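# Lower the held gear onto its shaft and mesh it

## Task

The left hand starts out holding a gear a little above the top of a shaft. Slide the gear onto that shaft until it sits fully down, level and square to the shaft, with its teeth engaged in the neighbouring gear. Forcing or wedging it with too much push counts as failure.

## Robot and tools

Robot: two six-joint arms. left_arm has a five-finger left hand and starts holding the gear; right_arm has a matching right hand and is not needed for this job. Base positions in the scene frame: left_arm (-0.025, +0.357, -0.001) m, right_arm (+0.008, -0.337, -0.001) m, each turned only a degree or two about z. A post stands behind the arms.

Frames. Scene frame: origin at table-top height between the arms, +z up, +x out over the table, left_arm on the +y side. Every reported hand pose, velocity and Hand target is in that arm's own base frame, whose axes are almost the scene axes. The hand point is fixed to the palm, about 0.15 m beyond the wrist flange and 0.05 m in front of the palm. Its +z runs along the straightened fingers (fingertips 0.06 to 0.07 m further on), +y points out of the palm, and on the left hand +x points toward the thumb. The gear therefore sits somewhat in front of and beyond the hand point.

The 28-number row, every value in [-1, 1], always for both arms: left dx, dy, dz, rx, ry, rz; left hand thumb_turn, thumb_bend, index, middle, ring, little, force_limit, speed; then the same fourteen for right_arm. The six pose numbers are an offset, not a pose: they are measured from the arm's Hand target at the moment the action or move begins, along that arm's base axes, turning about the Hand target's position. Scale: 1.0 equals 0.6 m for dx/dy/dz and 180 degrees for rx/ry/rz, which together form one rotation vector. So 0.01 is 6 mm. All zeros asks nothing new of that arm. Hand numbers are absolute finger targets: -1 open/straight, +1 closed/curled (thumb_turn +1 puts the thumb opposite the fingers). force_limit maps -1..+1 to 0..10 N at the fingertip (0..15 N for the thumb motors); speed rises from almost nothing at -1 to full at +0.48 and stays full above. There is no 'no change' value: to keep the current grip, resend the exact eight hand numbers last executed; if none was sent yet, send hand_measured plus hand_force_limit and hand_speed. To release, send targets more open than hand_measured.

Tools.
execute_actions: actions = list of actions; each action is up to 15 rows, one per 1/30 s step, the last row held to step 15. Each row inside an action counts from the action's starting Hand target, not from the previous row. cameras = list of names, ["all"], or [] (images come by default only with an empty actions list).
move: target = one row or a list of up to 15 rows, all offsets from the same starting Hand targets; straight-line paths, capped at 10 s. speed: m/s, 0.002 to 3.6 (default 0.25), one value or one per target; rotation limited to twice that in rad/s. blend: corner rounding in m. stop_force: 3 to 120 N, ends an arm's path when its wrist sensor feels that much push against the motion (relative to the last zero); the arm then backs off to just before contact. zero (default true) re-zeroes before the move. blocking=false returns early, not allowed with stop_force. A stop_force list must keep identical hand numbers in every row.
wait: seconds 0 to 3600, sends nothing new.
stop: brakes a running move.
zoom_image: camera plus region [x0, y0, x1, y1] in pixels, at most 504 by 504, on the newest image of that camera.
show_instructions: shows the reference pages.
zero_wrist_force: arm = left_arm or right_arm.
finished_scene: scene 1 (optional); final.
Cameras: cam_head_left, cam_head_right, cam_high, cam_low (672x504), cam_left_wrist, cam_right_wrist (616x616 fisheye).

Results: end_effector_position (m), end_effector_quat_wxyz, velocities (omitted when joints are still), Hand target (the next offset's origin, after a 32-degree per-step orientation clip), joint positions and torques, Wrist force/torque in the hand point's axes plus the peak since last shown, hand_measured, hand_stopped_by (moving, target, force, stalled, fault), hand_load_n (load per motor; a drop to about 0 means the grip is lost), and for move a 'move:' line such as done, off_target, moving, held or fault, with limits=paced (pose clipped) or limits=held (steps withheld). The hand point often rests slightly short of Hand target; send the remaining gap as an offset if it matters.

Suggested order: look with cameras and zoom to check the gear's alignment over the shaft; correct x/y and tilt in small offsets; then lower along the shaft axis slowly (around 0.005 m/s) with a small stop_force; check seating in images; release the fingers gently and lift the hand straight away so the gear stays seated without the robot; then finish.

Avoid: forcing the gear (fails the task); any arm stop, caused by about 150 N on the arm or wrist torque near 21 to 22 N m, which freezes the arm for 10 s; fast contacts; dropping or flinging the gear or letting anything leave the table; touching the other arm; hitting the post or table with the wrist, which can hang below the hand; motor overheating from long holds or pushing against unreachable targets.

Each tool is called after "Emit:" as name(argument=value, ...), one argument or row to a line, values as JSON.

Reference images:

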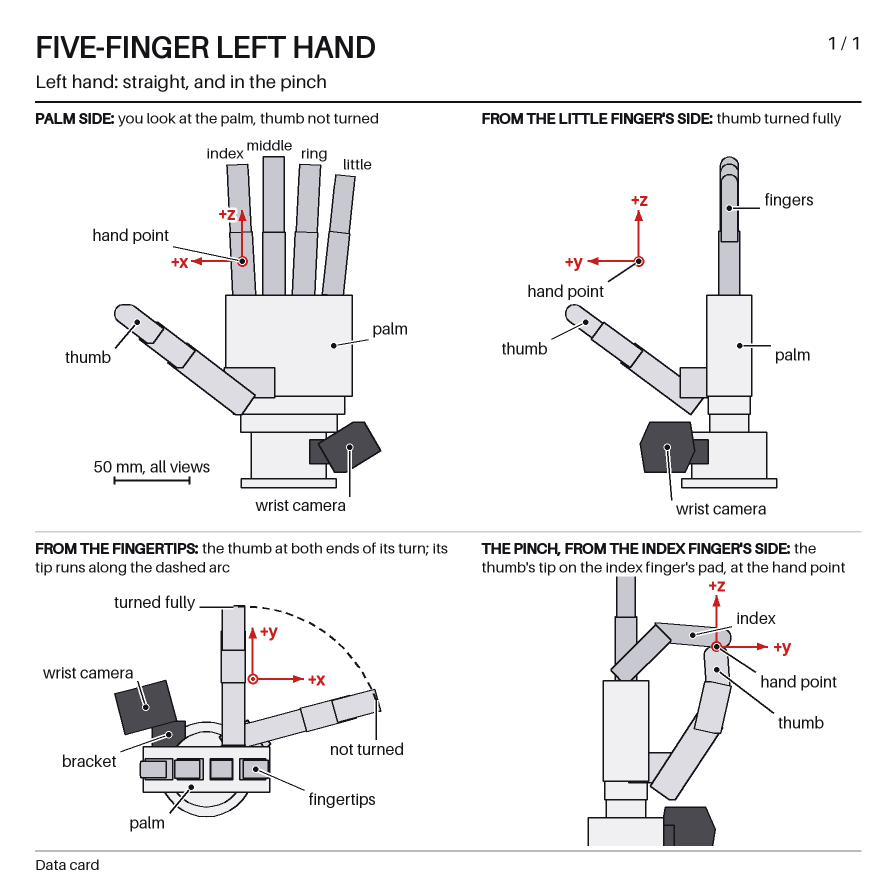

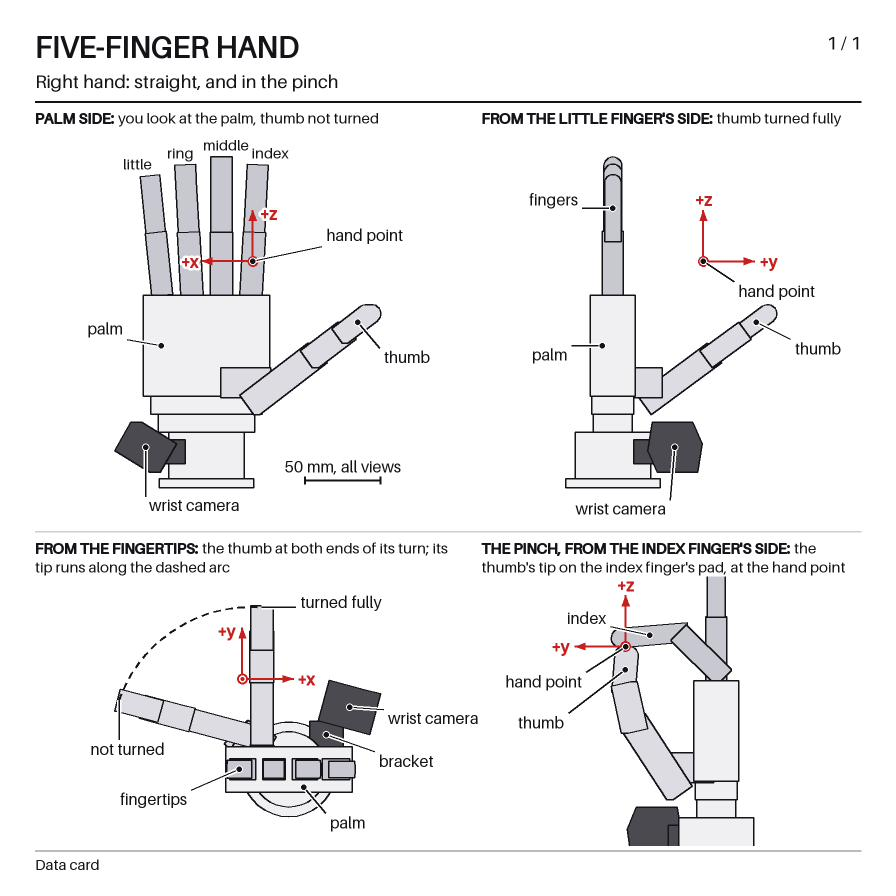

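## Session

Emit:
execute_actions(
  actions=[],
)

Scene clock: 0.00 s.
left_arm: end_effector_position=(+0.3678, -0.2726, +0.1652) hand_measured=(+0.922, -0.032, -0.002, -0.012, +1.000, +1.000) hand_load_n=(-0.5, +3.0, +11.0, +10.5, +0.0, +0.0) hand_stopped_by=(target, target, force, force, target, target) hand_force_limit=1.00 hand_speed=-0.90 end_effector_quat_wxyz=(-0.562, +0.774, -0.231, +0.182) | right_arm: end_effector_position=(+0.2703, +0.1221, +0.2094) hand_measured=(-1.000, -1.000, -1.000, -1.000, -1.000, -1.000) hand_load_n=(+0.0, +0.0, +0.0, +0.0, +0.5, +0.0) hand_stopped_by=(target, target, target, target, target, target) hand_force_limit=0.00 hand_speed=-0.80 end_effector_quat_wxyz=(+0.000, +0.000, +1.000, +0.000)
Joint positions: left_arm=[2.309 -1.729 -2.029 -1.576 -3.524 -2.25] | right_arm=[-0.316 -1.723 2.042 1.252 1.571 -1.887]
Joint velocities: within noise
Joint torques (N m): no reading
Motor temperatures (°C): left_arm=[27 45 34 42 44 37] | right_arm=[39 38 43 39 33 35]
Wrist force (N): no reading
Wrist torque (N m): no reading
Wrist force, peak (N): no reading
Hand target: left_arm +0.3678, -0.2726, +0.1652; -0.562, +0.774, -0.231, +0.182 | right_arm +0.2703, +0.1221, +0.2094; +0.000, +0.000, +1.000, +0.000

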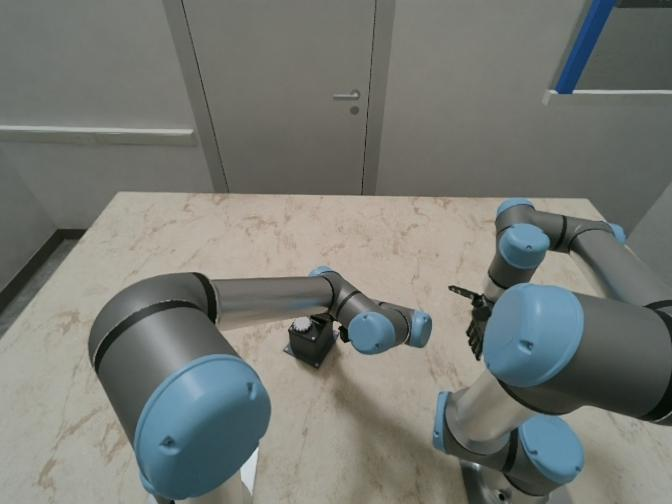

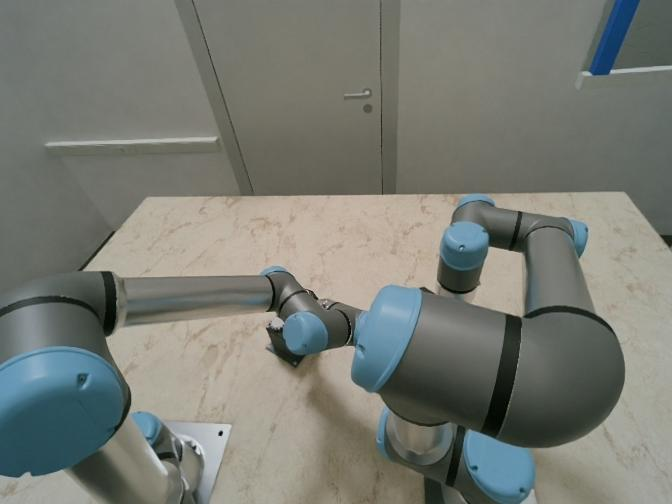

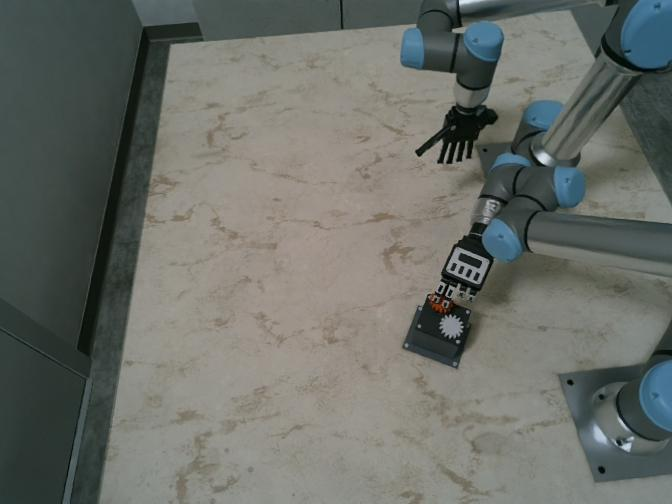

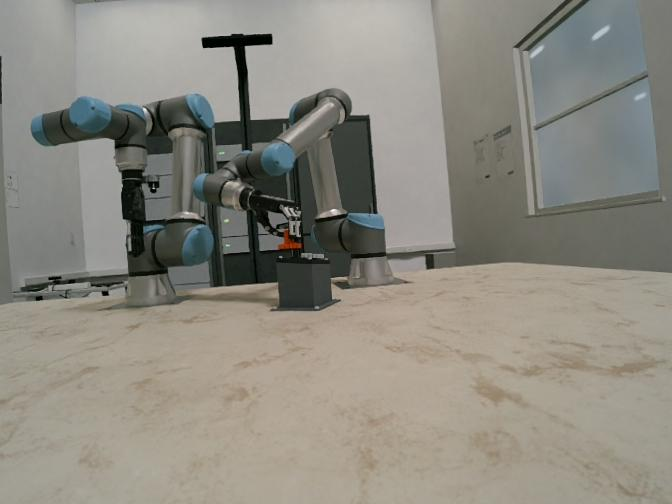

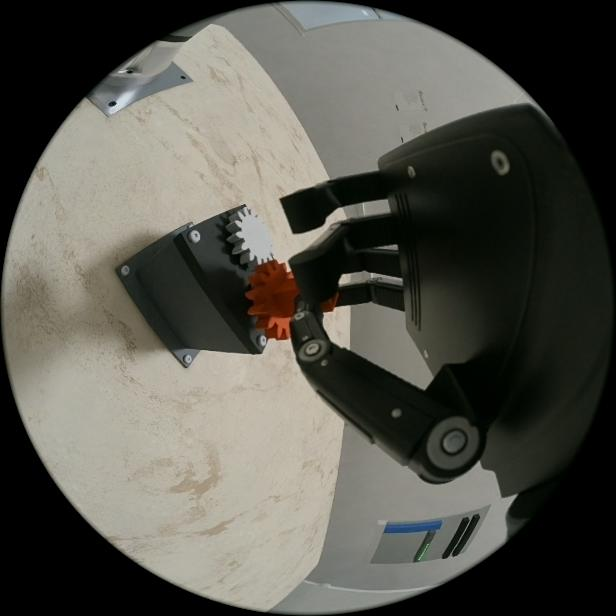

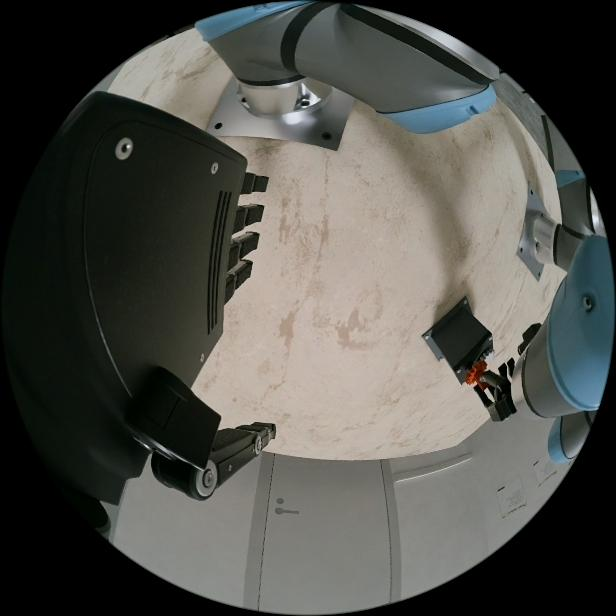

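Emit:
zoom_image(
  camera="cam_high",
  region=[390, 220, 510, 380],
)

Emit:
zoom_image(
  camera="cam_low",
  region=[240, 170, 360, 320],
)

Emit:
zoom_image(
  camera="cam_left_wrist",
  region=[160, 170, 400, 390],
)

Emit:
zoom_image(
  camera="cam_head_left",
  region=[270, 290, 370, 380],
)

Emit:
zoom_image(
  camera="cam_right_wrist",
  region=[410, 280, 550, 430],
)

Scaled by 3.150 from the camera's image (finer frame: 960x720).

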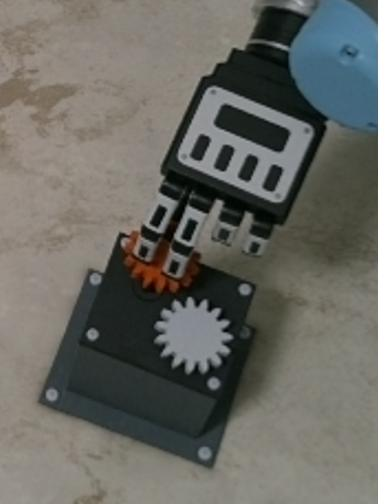

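Scaled by 3.360 from the camera's image (finer frame: 960x720).

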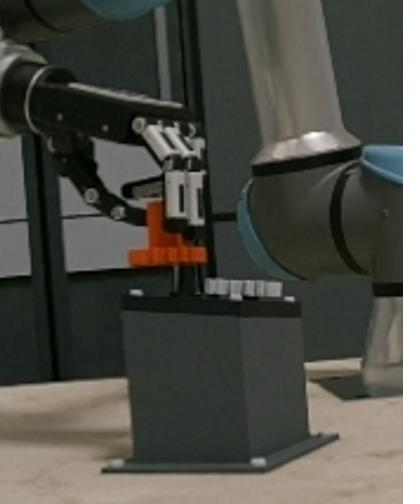

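Scaled by 2.100 from the camera's image (finer frame: 880x880).

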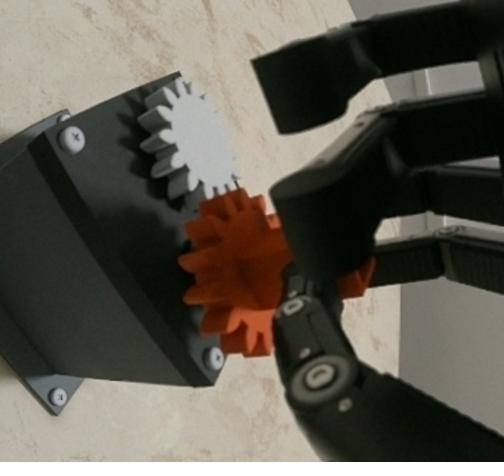

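Scaled by 5.040 from the camera's image (finer frame: 960x720).

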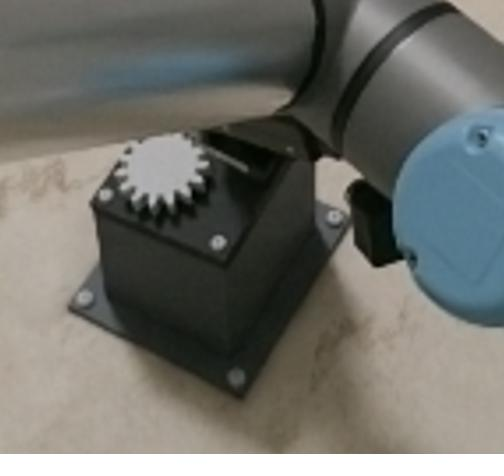

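Scaled by 3.360 from the camera's image (finer frame: 880x880).

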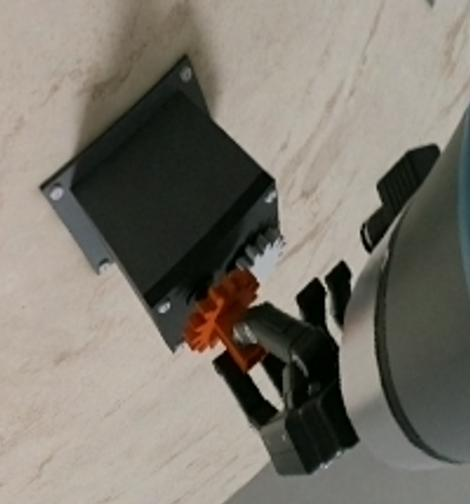

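Emit:
zoom_image(
  camera="cam_low",
  region=[268, 215, 328, 275],
)

Emit:
zoom_image(
  camera="cam_high",
  region=[420, 275, 480, 335],
)

Emit:
zoom_image(
  camera="cam_left_wrist",
  region=[230, 240, 350, 360],
)

Emit:
zoom_image(
  camera="cam_right_wrist",
  region=[450, 335, 510, 395],
)

Scaled by 8.400 from the camera's image (finer frame: 960x720).

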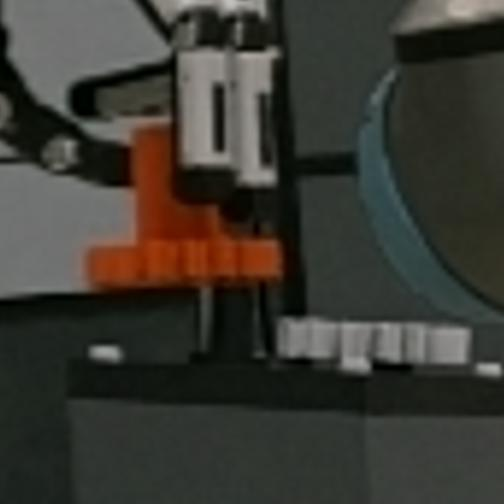

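Scaled by 8.400 from the camera's image (finer frame: 960x720).

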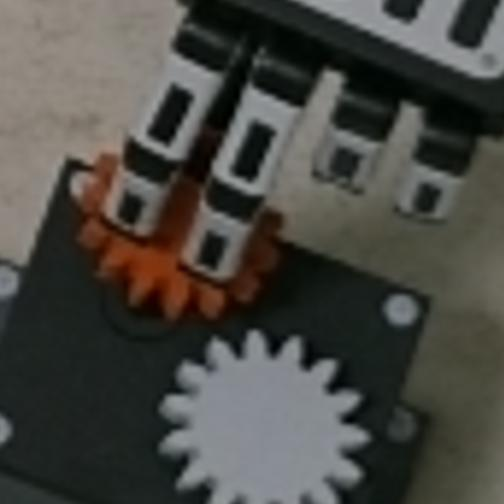

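Scaled by 4.200 from the camera's image (finer frame: 880x880).

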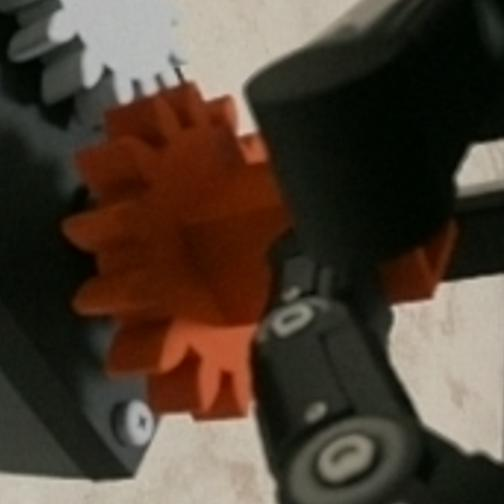

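Scaled by 8.400 from the camera's image (finer frame: 880x880).

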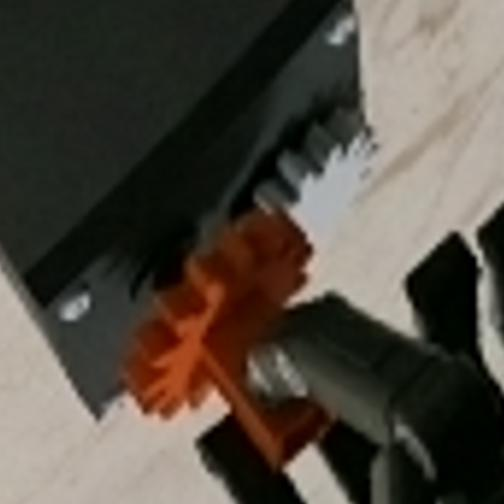

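Emit:
move(
  target=[0,0,0.06667,0,0,0,0.922,-0.032,-0.002,-0.012,1,1,1,-0.9,0,0,0,0,0,0,-1,-1,-1,-1,-1,-1,0,-0.8],
  speed=0.08,
  cameras=["all"],
)

Scene clock: 43.37 s.
left_arm: end_effector_position=(+0.3678, -0.2726, +0.2051) hand_measured=(+0.922, -0.032, -0.002, -0.012, +1.000, +1.000) hand_load_n=(+0.0, +3.0, +10.5, +10.0, +0.0, +0.0) hand_stopped_by=(target, target, force, force, target, target) hand_force_limit=1.00 hand_speed=-0.90 end_effector_quat_wxyz=(-0.562, +0.774, -0.231, +0.182) | right_arm: end_effector_position=(+0.2703, +0.1221, +0.2094) hand_measured=(-1.000, -1.000, -1.000, -1.000, -1.000, -1.000) hand_load_n=(+0.0, +0.0, +0.0, +0.0, +0.0, +0.0) hand_stopped_by=(target, target, target, target, target, target) hand_force_limit=0.00 hand_speed=-0.80 end_effector_quat_wxyz=(+0.000, +0.000, +1.000, +0.000)
Joint positions: left_arm=[2.309 -1.674 -1.973 -1.687 -3.524 -2.25] | right_arm=[-0.316 -1.723 2.042 1.252 1.571 -1.887]
Joint torques (N m): left_arm=[-6.75 33.09 29.07 0.27 -0.58 -1.24] | right_arm=[-0.49 -11.48 -18.75 2.34 -0.03 0.04]
Wrist force (N): left_arm=[0.3 0.0 0.0] | right_arm=[-0.1 0.2 0.1]
Wrist torque (N m): left_arm=[0.00 -0.04 -0.04] | right_arm=[0.02 0.01 0.00]
Wrist force, peak (N): left_arm=[0.0 0.9 0.4] | right_arm=[-0.3 0.3 0.3]
Hand target: left_arm +0.3678, -0.2726, +0.2052; -0.562, +0.774, -0.231, +0.182 | right_arm +0.2703, +0.1221, +0.2094; +0.000, +0.000, +1.000, +0.000
Off the commanded pose: left_arm 0.000 m, 0 deg | right_arm 0.000 m, 0 deg.
move: done

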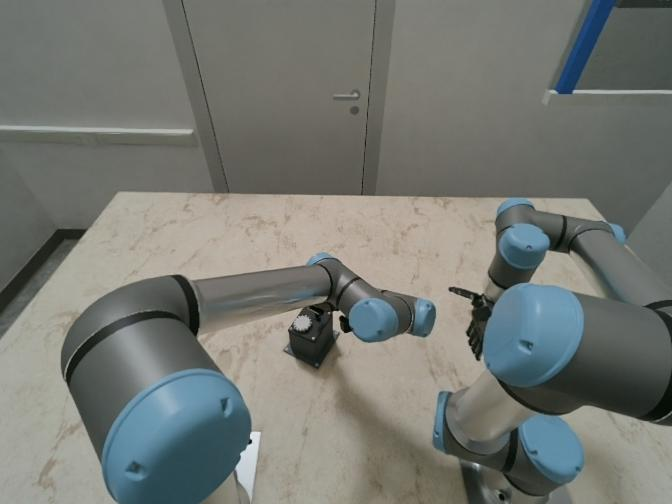

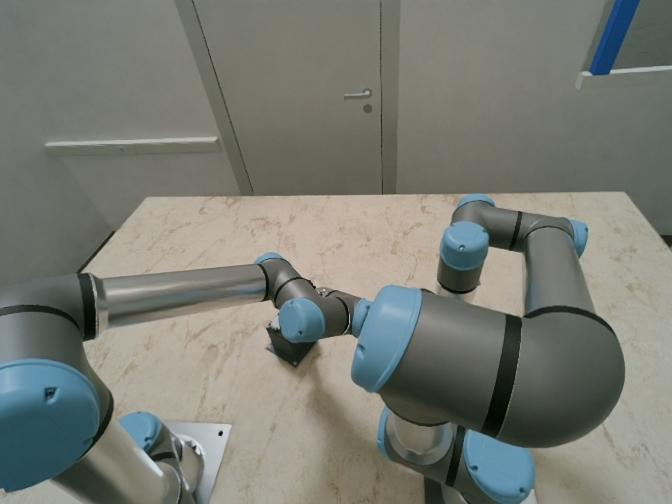

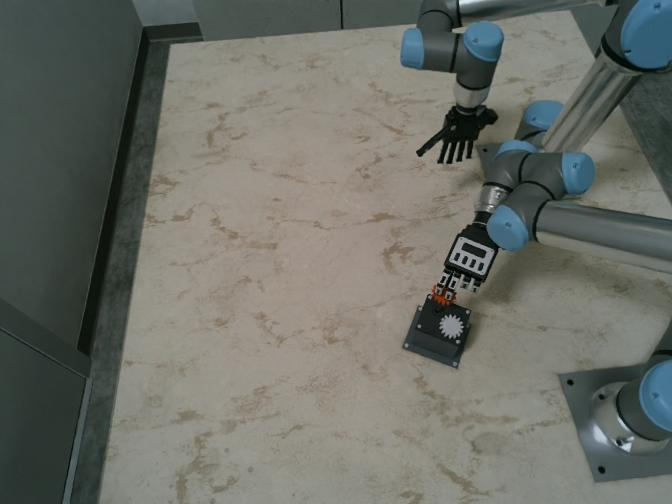

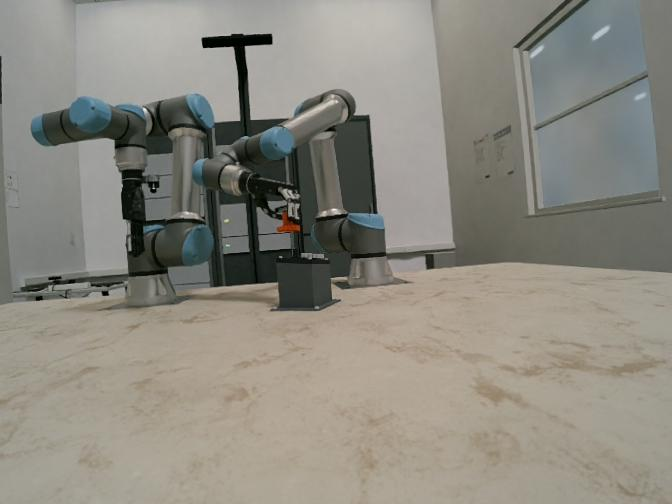

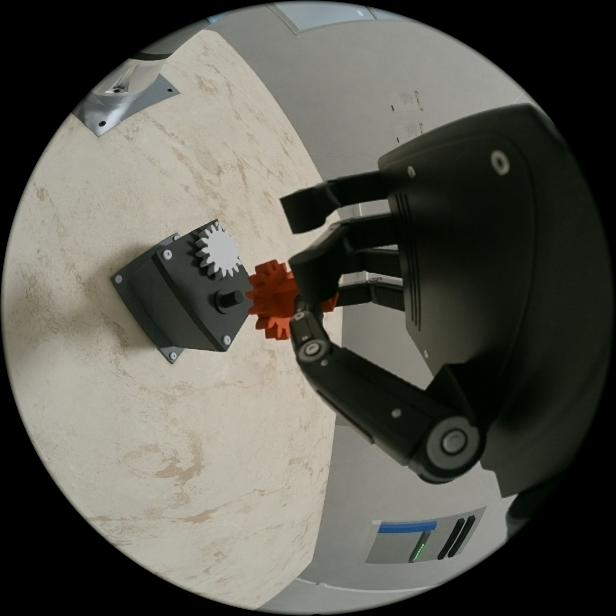

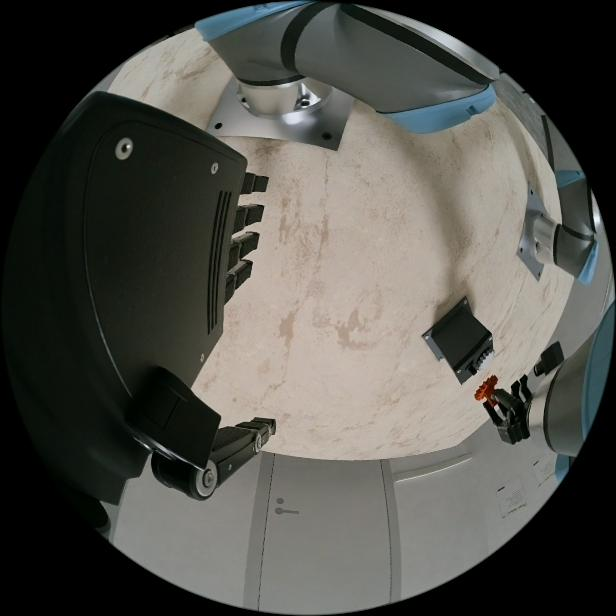

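Emit:
zoom_image(
  camera="cam_low",
  region=[264, 200, 344, 280],
)

Emit:
zoom_image(
  camera="cam_high",
  region=[410, 275, 480, 345],
)

Emit:
zoom_image(
  camera="cam_left_wrist",
  region=[180, 210, 360, 390],
)

Emit:
zoom_image(
  camera="cam_right_wrist",
  region=[440, 325, 530, 415],
)

Emit:
zoom_image(
  camera="cam_head_left",
  region=[275, 290, 345, 360],
)

Emit:
zoom_image(
  camera="cam_head_right",
  region=[260, 280, 340, 360],
)

Scaled by 6.300 from the camera's image (finer frame: 960x720).

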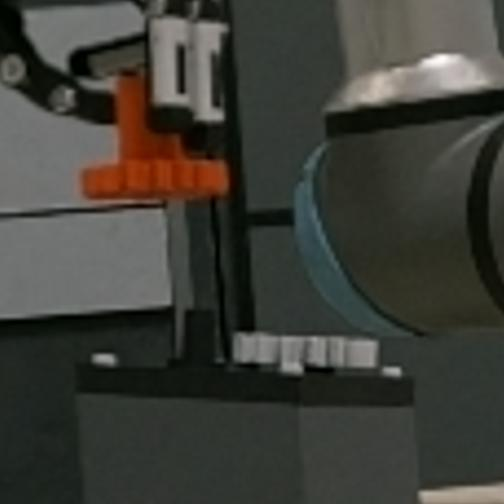

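Scaled by 7.200 from the camera's image (finer frame: 960x720).

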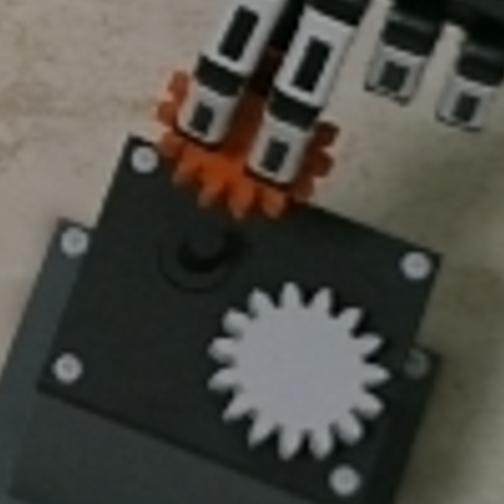

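Scaled by 2.800 from the camera's image (finer frame: 880x880).

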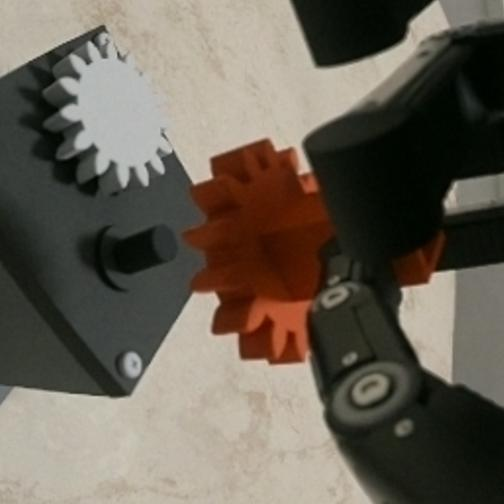

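Scaled by 5.600 from the camera's image (finer frame: 880x880).

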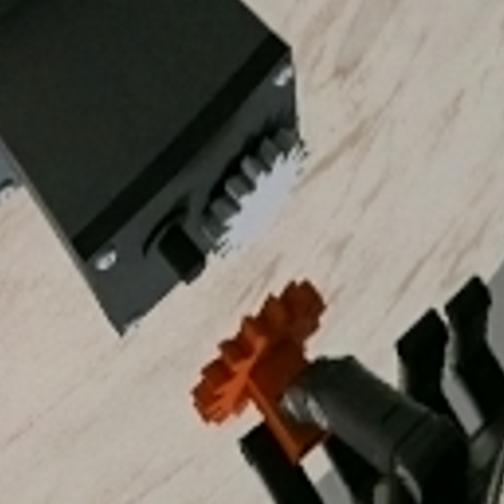

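Scaled by 7.200 from the camera's image (finer frame: 960x720).

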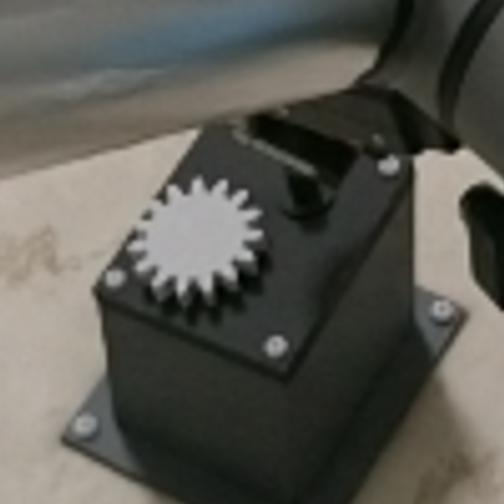

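Scaled by 6.300 from the camera's image (finer frame: 960x720).

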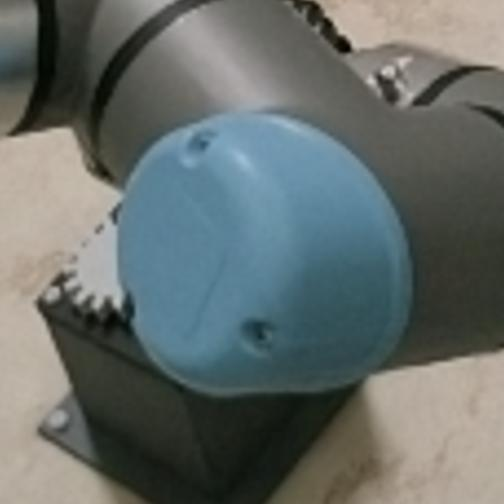

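Emit:
move(
  target=[0,0.02167,0,0,0,0,0.922,-0.032,-0.002,-0.012,1,1,1,-0.9,0,0,0,0,0,0,-1,-1,-1,-1,-1,-1,0,-0.8],
  speed=0.05,
  cameras=["all"],
)

Emit:
zoom_image(
  camera="cam_low",
  region=[264, 200, 344, 280],
)

Emit:
zoom_image(
  camera="cam_high",
  region=[410, 275, 480, 345],
)

Emit:
zoom_image(
  camera="cam_left_wrist",
  region=[180, 210, 360, 390],
)

Emit:
zoom_image(
  camera="cam_right_wrist",
  region=[440, 325, 530, 415],
)

Emit:
zoom_image(
  camera="cam_head_left",
  region=[275, 290, 345, 360],
)

Scene clock: 61.33 s.
left_arm: end_effector_position=(+0.3678, -0.2597, +0.2052) hand_measured=(+0.922, -0.032, -0.002, -0.012, +1.000, +1.000) hand_load_n=(+0.0, +3.5, +10.5, +10.0, +0.0, +0.0) hand_stopped_by=(target, target, force, force, target, target) hand_force_limit=1.00 hand_speed=-0.90 end_effector_quat_wxyz=(-0.562, +0.774, -0.231, +0.182) | right_arm: end_effector_position=(+0.2703, +0.1221, +0.2094) hand_measured=(-1.000, -1.000, -1.000, -1.000, -1.000, -1.000) hand_load_n=(+0.0, +0.0, +0.0, +0.0, +0.0, +0.0) hand_stopped_by=(target, target, target, target, target, target) hand_force_limit=0.00 hand_speed=-0.80 end_effector_quat_wxyz=(+0.000, +0.000, +1.000, +0.000)
Joint positions: left_arm=[2.328 -1.646 -2.013 -1.636 -3.513 -2.208] | right_arm=[-0.316 -1.723 2.042 1.252 1.571 -1.887]
Joint torques (N m): left_arm=[6.43 31.73 9.19 3.5 3.69 2] | right_arm=[0.06 -11.41 -19.63 2.5 -0.03 0.14]
Wrist force (N): left_arm=[0.3 0.0 0.0] | right_arm=[0.0 0.2 0.2]
Wrist torque (N m): left_arm=[0.00 -0.04 -0.07] | right_arm=[0.02 -0.01 0.00]
Wrist force, peak (N): left_arm=[0.6 0.1 0.3] | right_arm=[-0.2 0.4 0.3]
Hand target: left_arm +0.3678, -0.2596, +0.2052; -0.562, +0.774, -0.231, +0.182 | right_arm +0.2703, +0.1221, +0.2094; +0.000, +0.000, +1.000, +0.000
Off the commanded pose: left_arm 0.000 m, 0 deg | right_arm 0.000 m, 0 deg.
move: done

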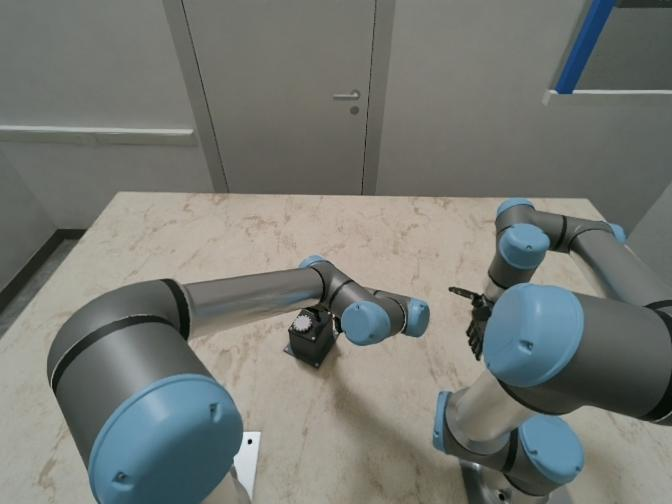

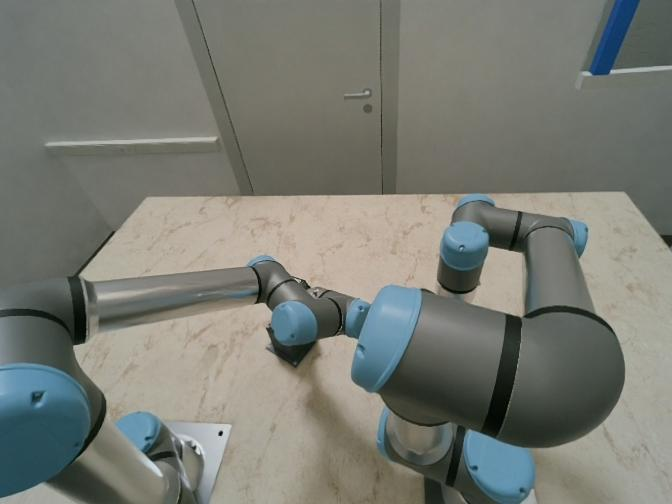

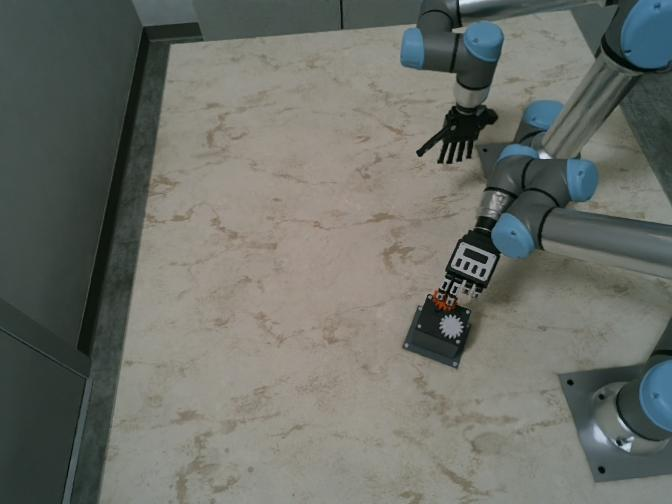

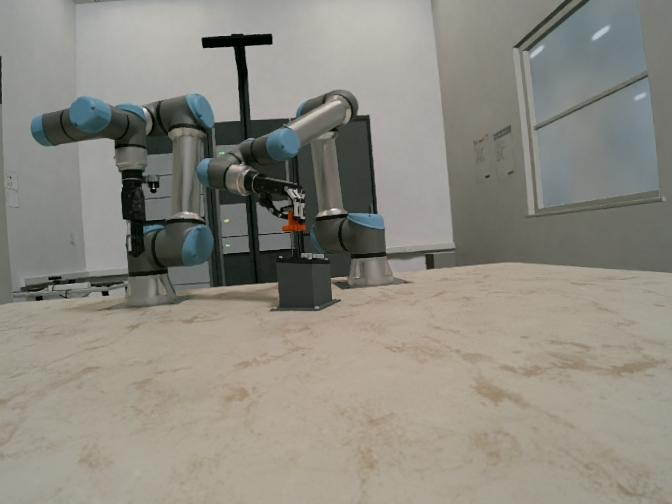

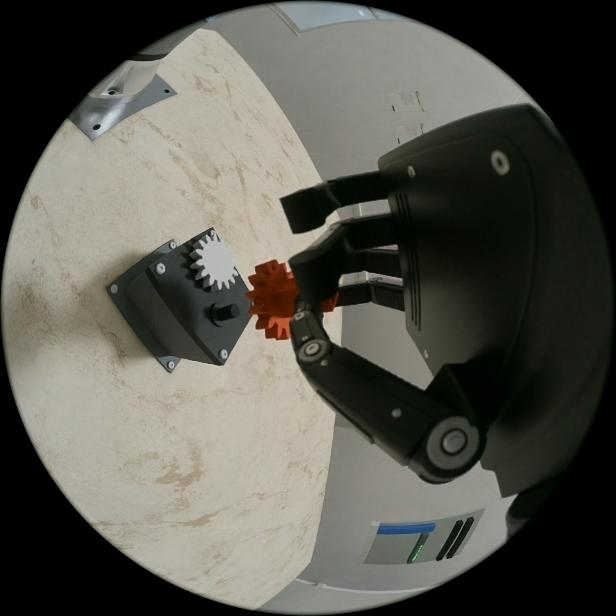

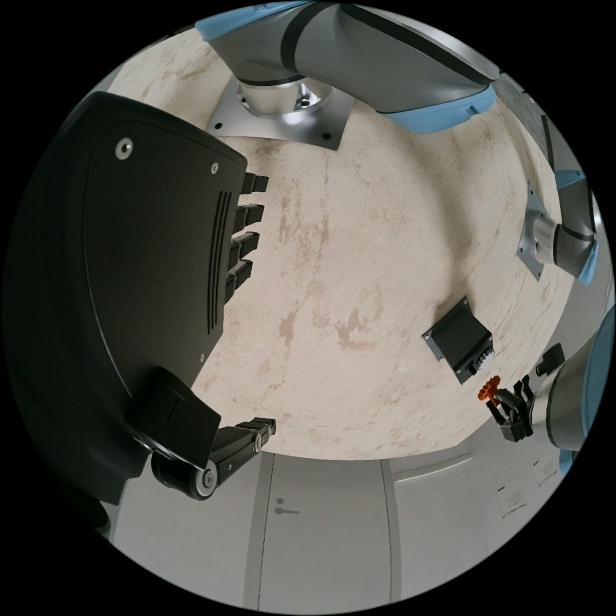

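Scaled by 6.300 from the camera's image (finer frame: 960x720).

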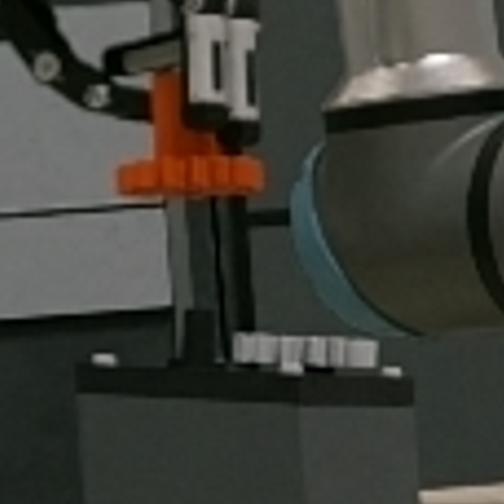

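Scaled by 7.200 from the camera's image (finer frame: 960x720).

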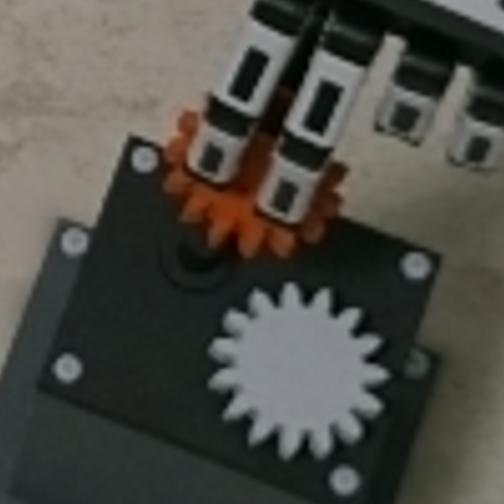

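Scaled by 2.800 from the camera's image (finer frame: 880x880).

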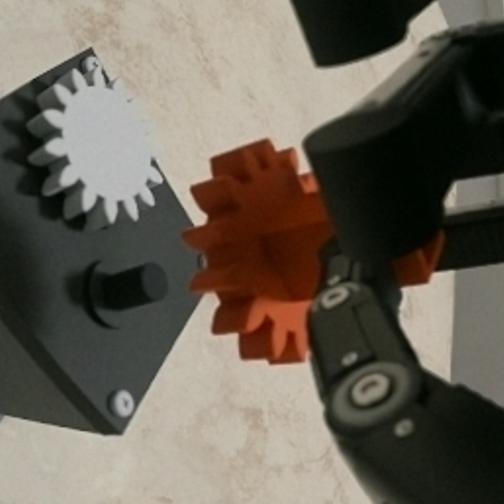

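Scaled by 5.600 from the camera's image (finer frame: 880x880).

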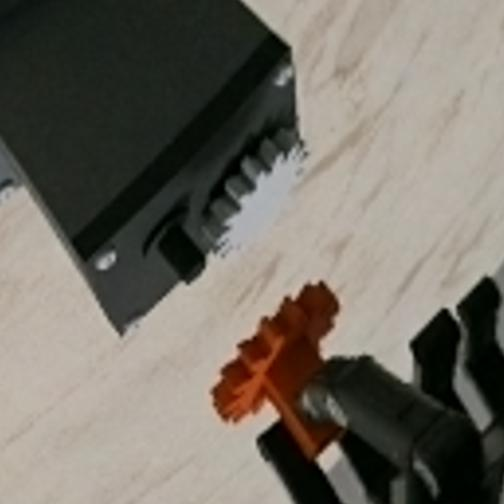

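Scaled by 7.200 from the camera's image (finer frame: 960x720).

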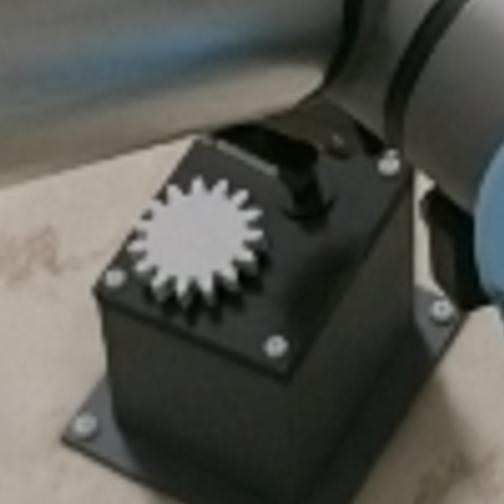

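Emit:
move(
  target=[0.01,0,0,0,0,0,0.922,-0.032,-0.002,-0.012,1,1,1,-0.9,0,0,0,0,0,0,-1,-1,-1,-1,-1,-1,0,-0.8],
  speed=0.05,
  cameras=["cam_low","cam_high","cam_left_wrist","cam_right_wrist"],
)

Emit:
zoom_image(
  camera="cam_low",
  region=[264, 200, 344, 280],
)

Emit:
zoom_image(
  camera="cam_high",
  region=[410, 275, 480, 345],
)

Emit:
zoom_image(
  camera="cam_left_wrist",
  region=[180, 210, 360, 390],
)

Emit:
zoom_image(
  camera="cam_right_wrist",
  region=[440, 325, 530, 415],
)

Scene clock: 68.20 s.
left_arm: end_effector_position=(+0.3738, -0.2597, +0.2052) hand_measured=(+0.922, -0.032, -0.002, -0.012, +1.000, +1.000) hand_load_n=(+0.0, +3.5, +11.0, +10.0, +0.0, +0.0) hand_stopped_by=(target, target, force, force, target, target) hand_force_limit=1.00 hand_speed=-0.90 end_effector_quat_wxyz=(-0.562, +0.774, -0.231, +0.182) | right_arm: end_effector_position=(+0.2703, +0.1221, +0.2094) hand_measured=(-1.000, -1.000, -1.000, -1.000, -1.000, -1.000) hand_load_n=(+0.0, +0.0, +0.0, +0.0, +0.0, +0.0) hand_stopped_by=(target, target, target, target, target, target) hand_force_limit=0.00 hand_speed=-0.80 end_effector_quat_wxyz=(+0.000, +0.000, +1.000, +0.000)
Joint positions: left_arm=[2.337 -1.652 -2.011 -1.61 -3.508 -2.185] | right_arm=[-0.316 -1.723 2.042 1.252 1.571 -1.887]
Joint torques (N m): left_arm=[6.77 14.96 26.21 3.78 3.67 2.21] | right_arm=[-0.44 -11.51 -19.26 2.57 -0.01 -0.06]
Wrist force (N): left_arm=[0.2 -0.2 0.1] | right_arm=[-0.2 0.0 0.4]
Wrist torque (N m): left_arm=[-0.03 0.00 -0.07] | right_arm=[-0.01 0.02 -0.01]
Wrist force, peak (N): left_arm=[0.6 -0.2 -0.1] | right_arm=[0.0 0.3 0.4]
Hand target: left_arm +0.3738, -0.2596, +0.2052; -0.562, +0.774, -0.231, +0.182 | right_arm +0.2703, +0.1221, +0.2094; +0.000, +0.000, +1.000, +0.000
Off the commanded pose: left_arm 0.000 m, 0 deg | right_arm 0.000 m, 0 deg.
move: done
Images, in order (width x height): cam_high 672x504, cam_low 672x504, cam_left_wrist 616x616, cam_right_wrist 616x616.

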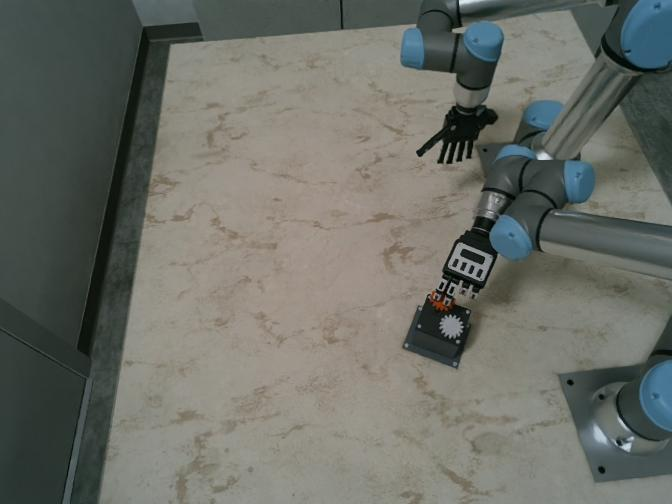

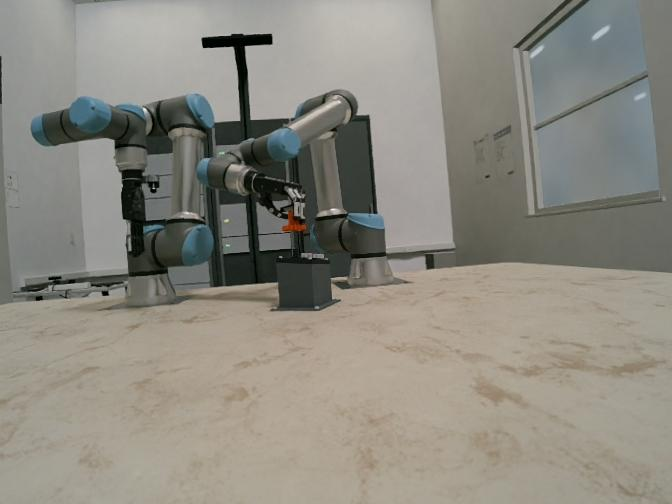

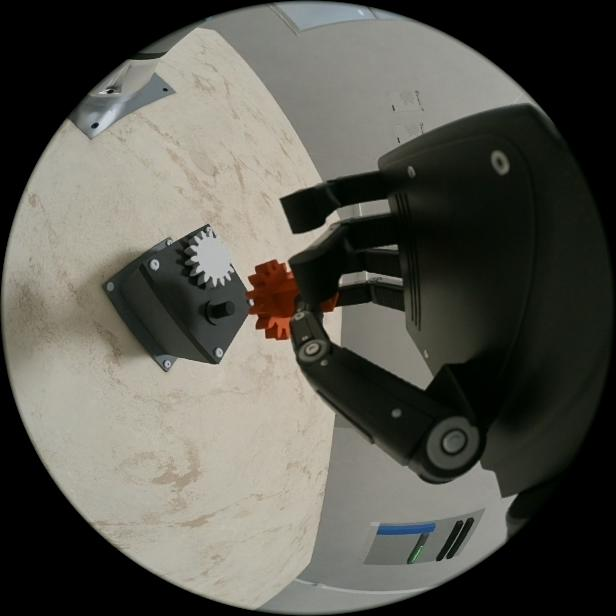

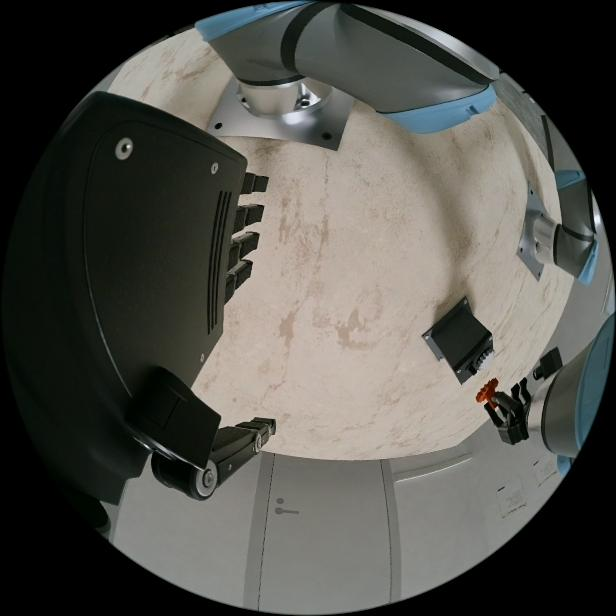

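Scaled by 6.300 from the camera's image (finer frame: 960x720).

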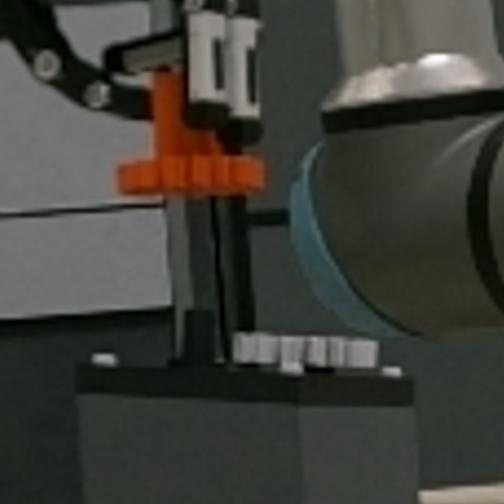

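Scaled by 7.200 from the camera's image (finer frame: 960x720).

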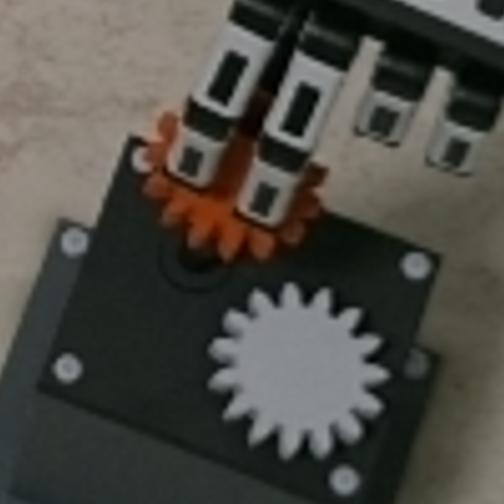

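Scaled by 2.800 from the camera's image (finer frame: 880x880).

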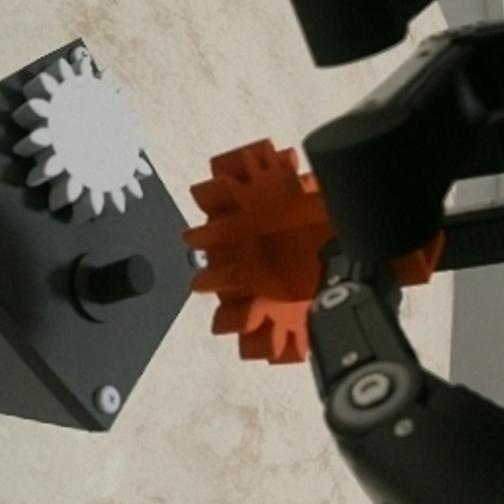

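Scaled by 5.600 from the camera's image (finer frame: 880x880).

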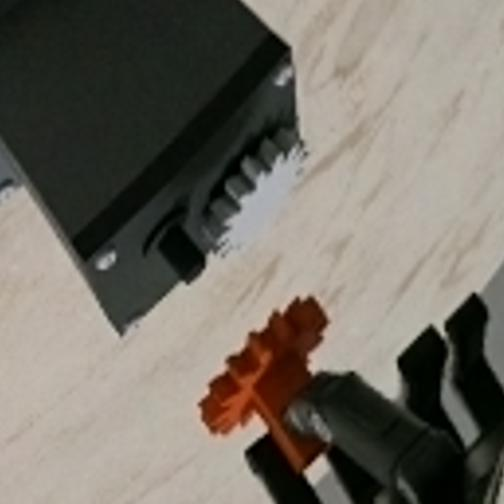

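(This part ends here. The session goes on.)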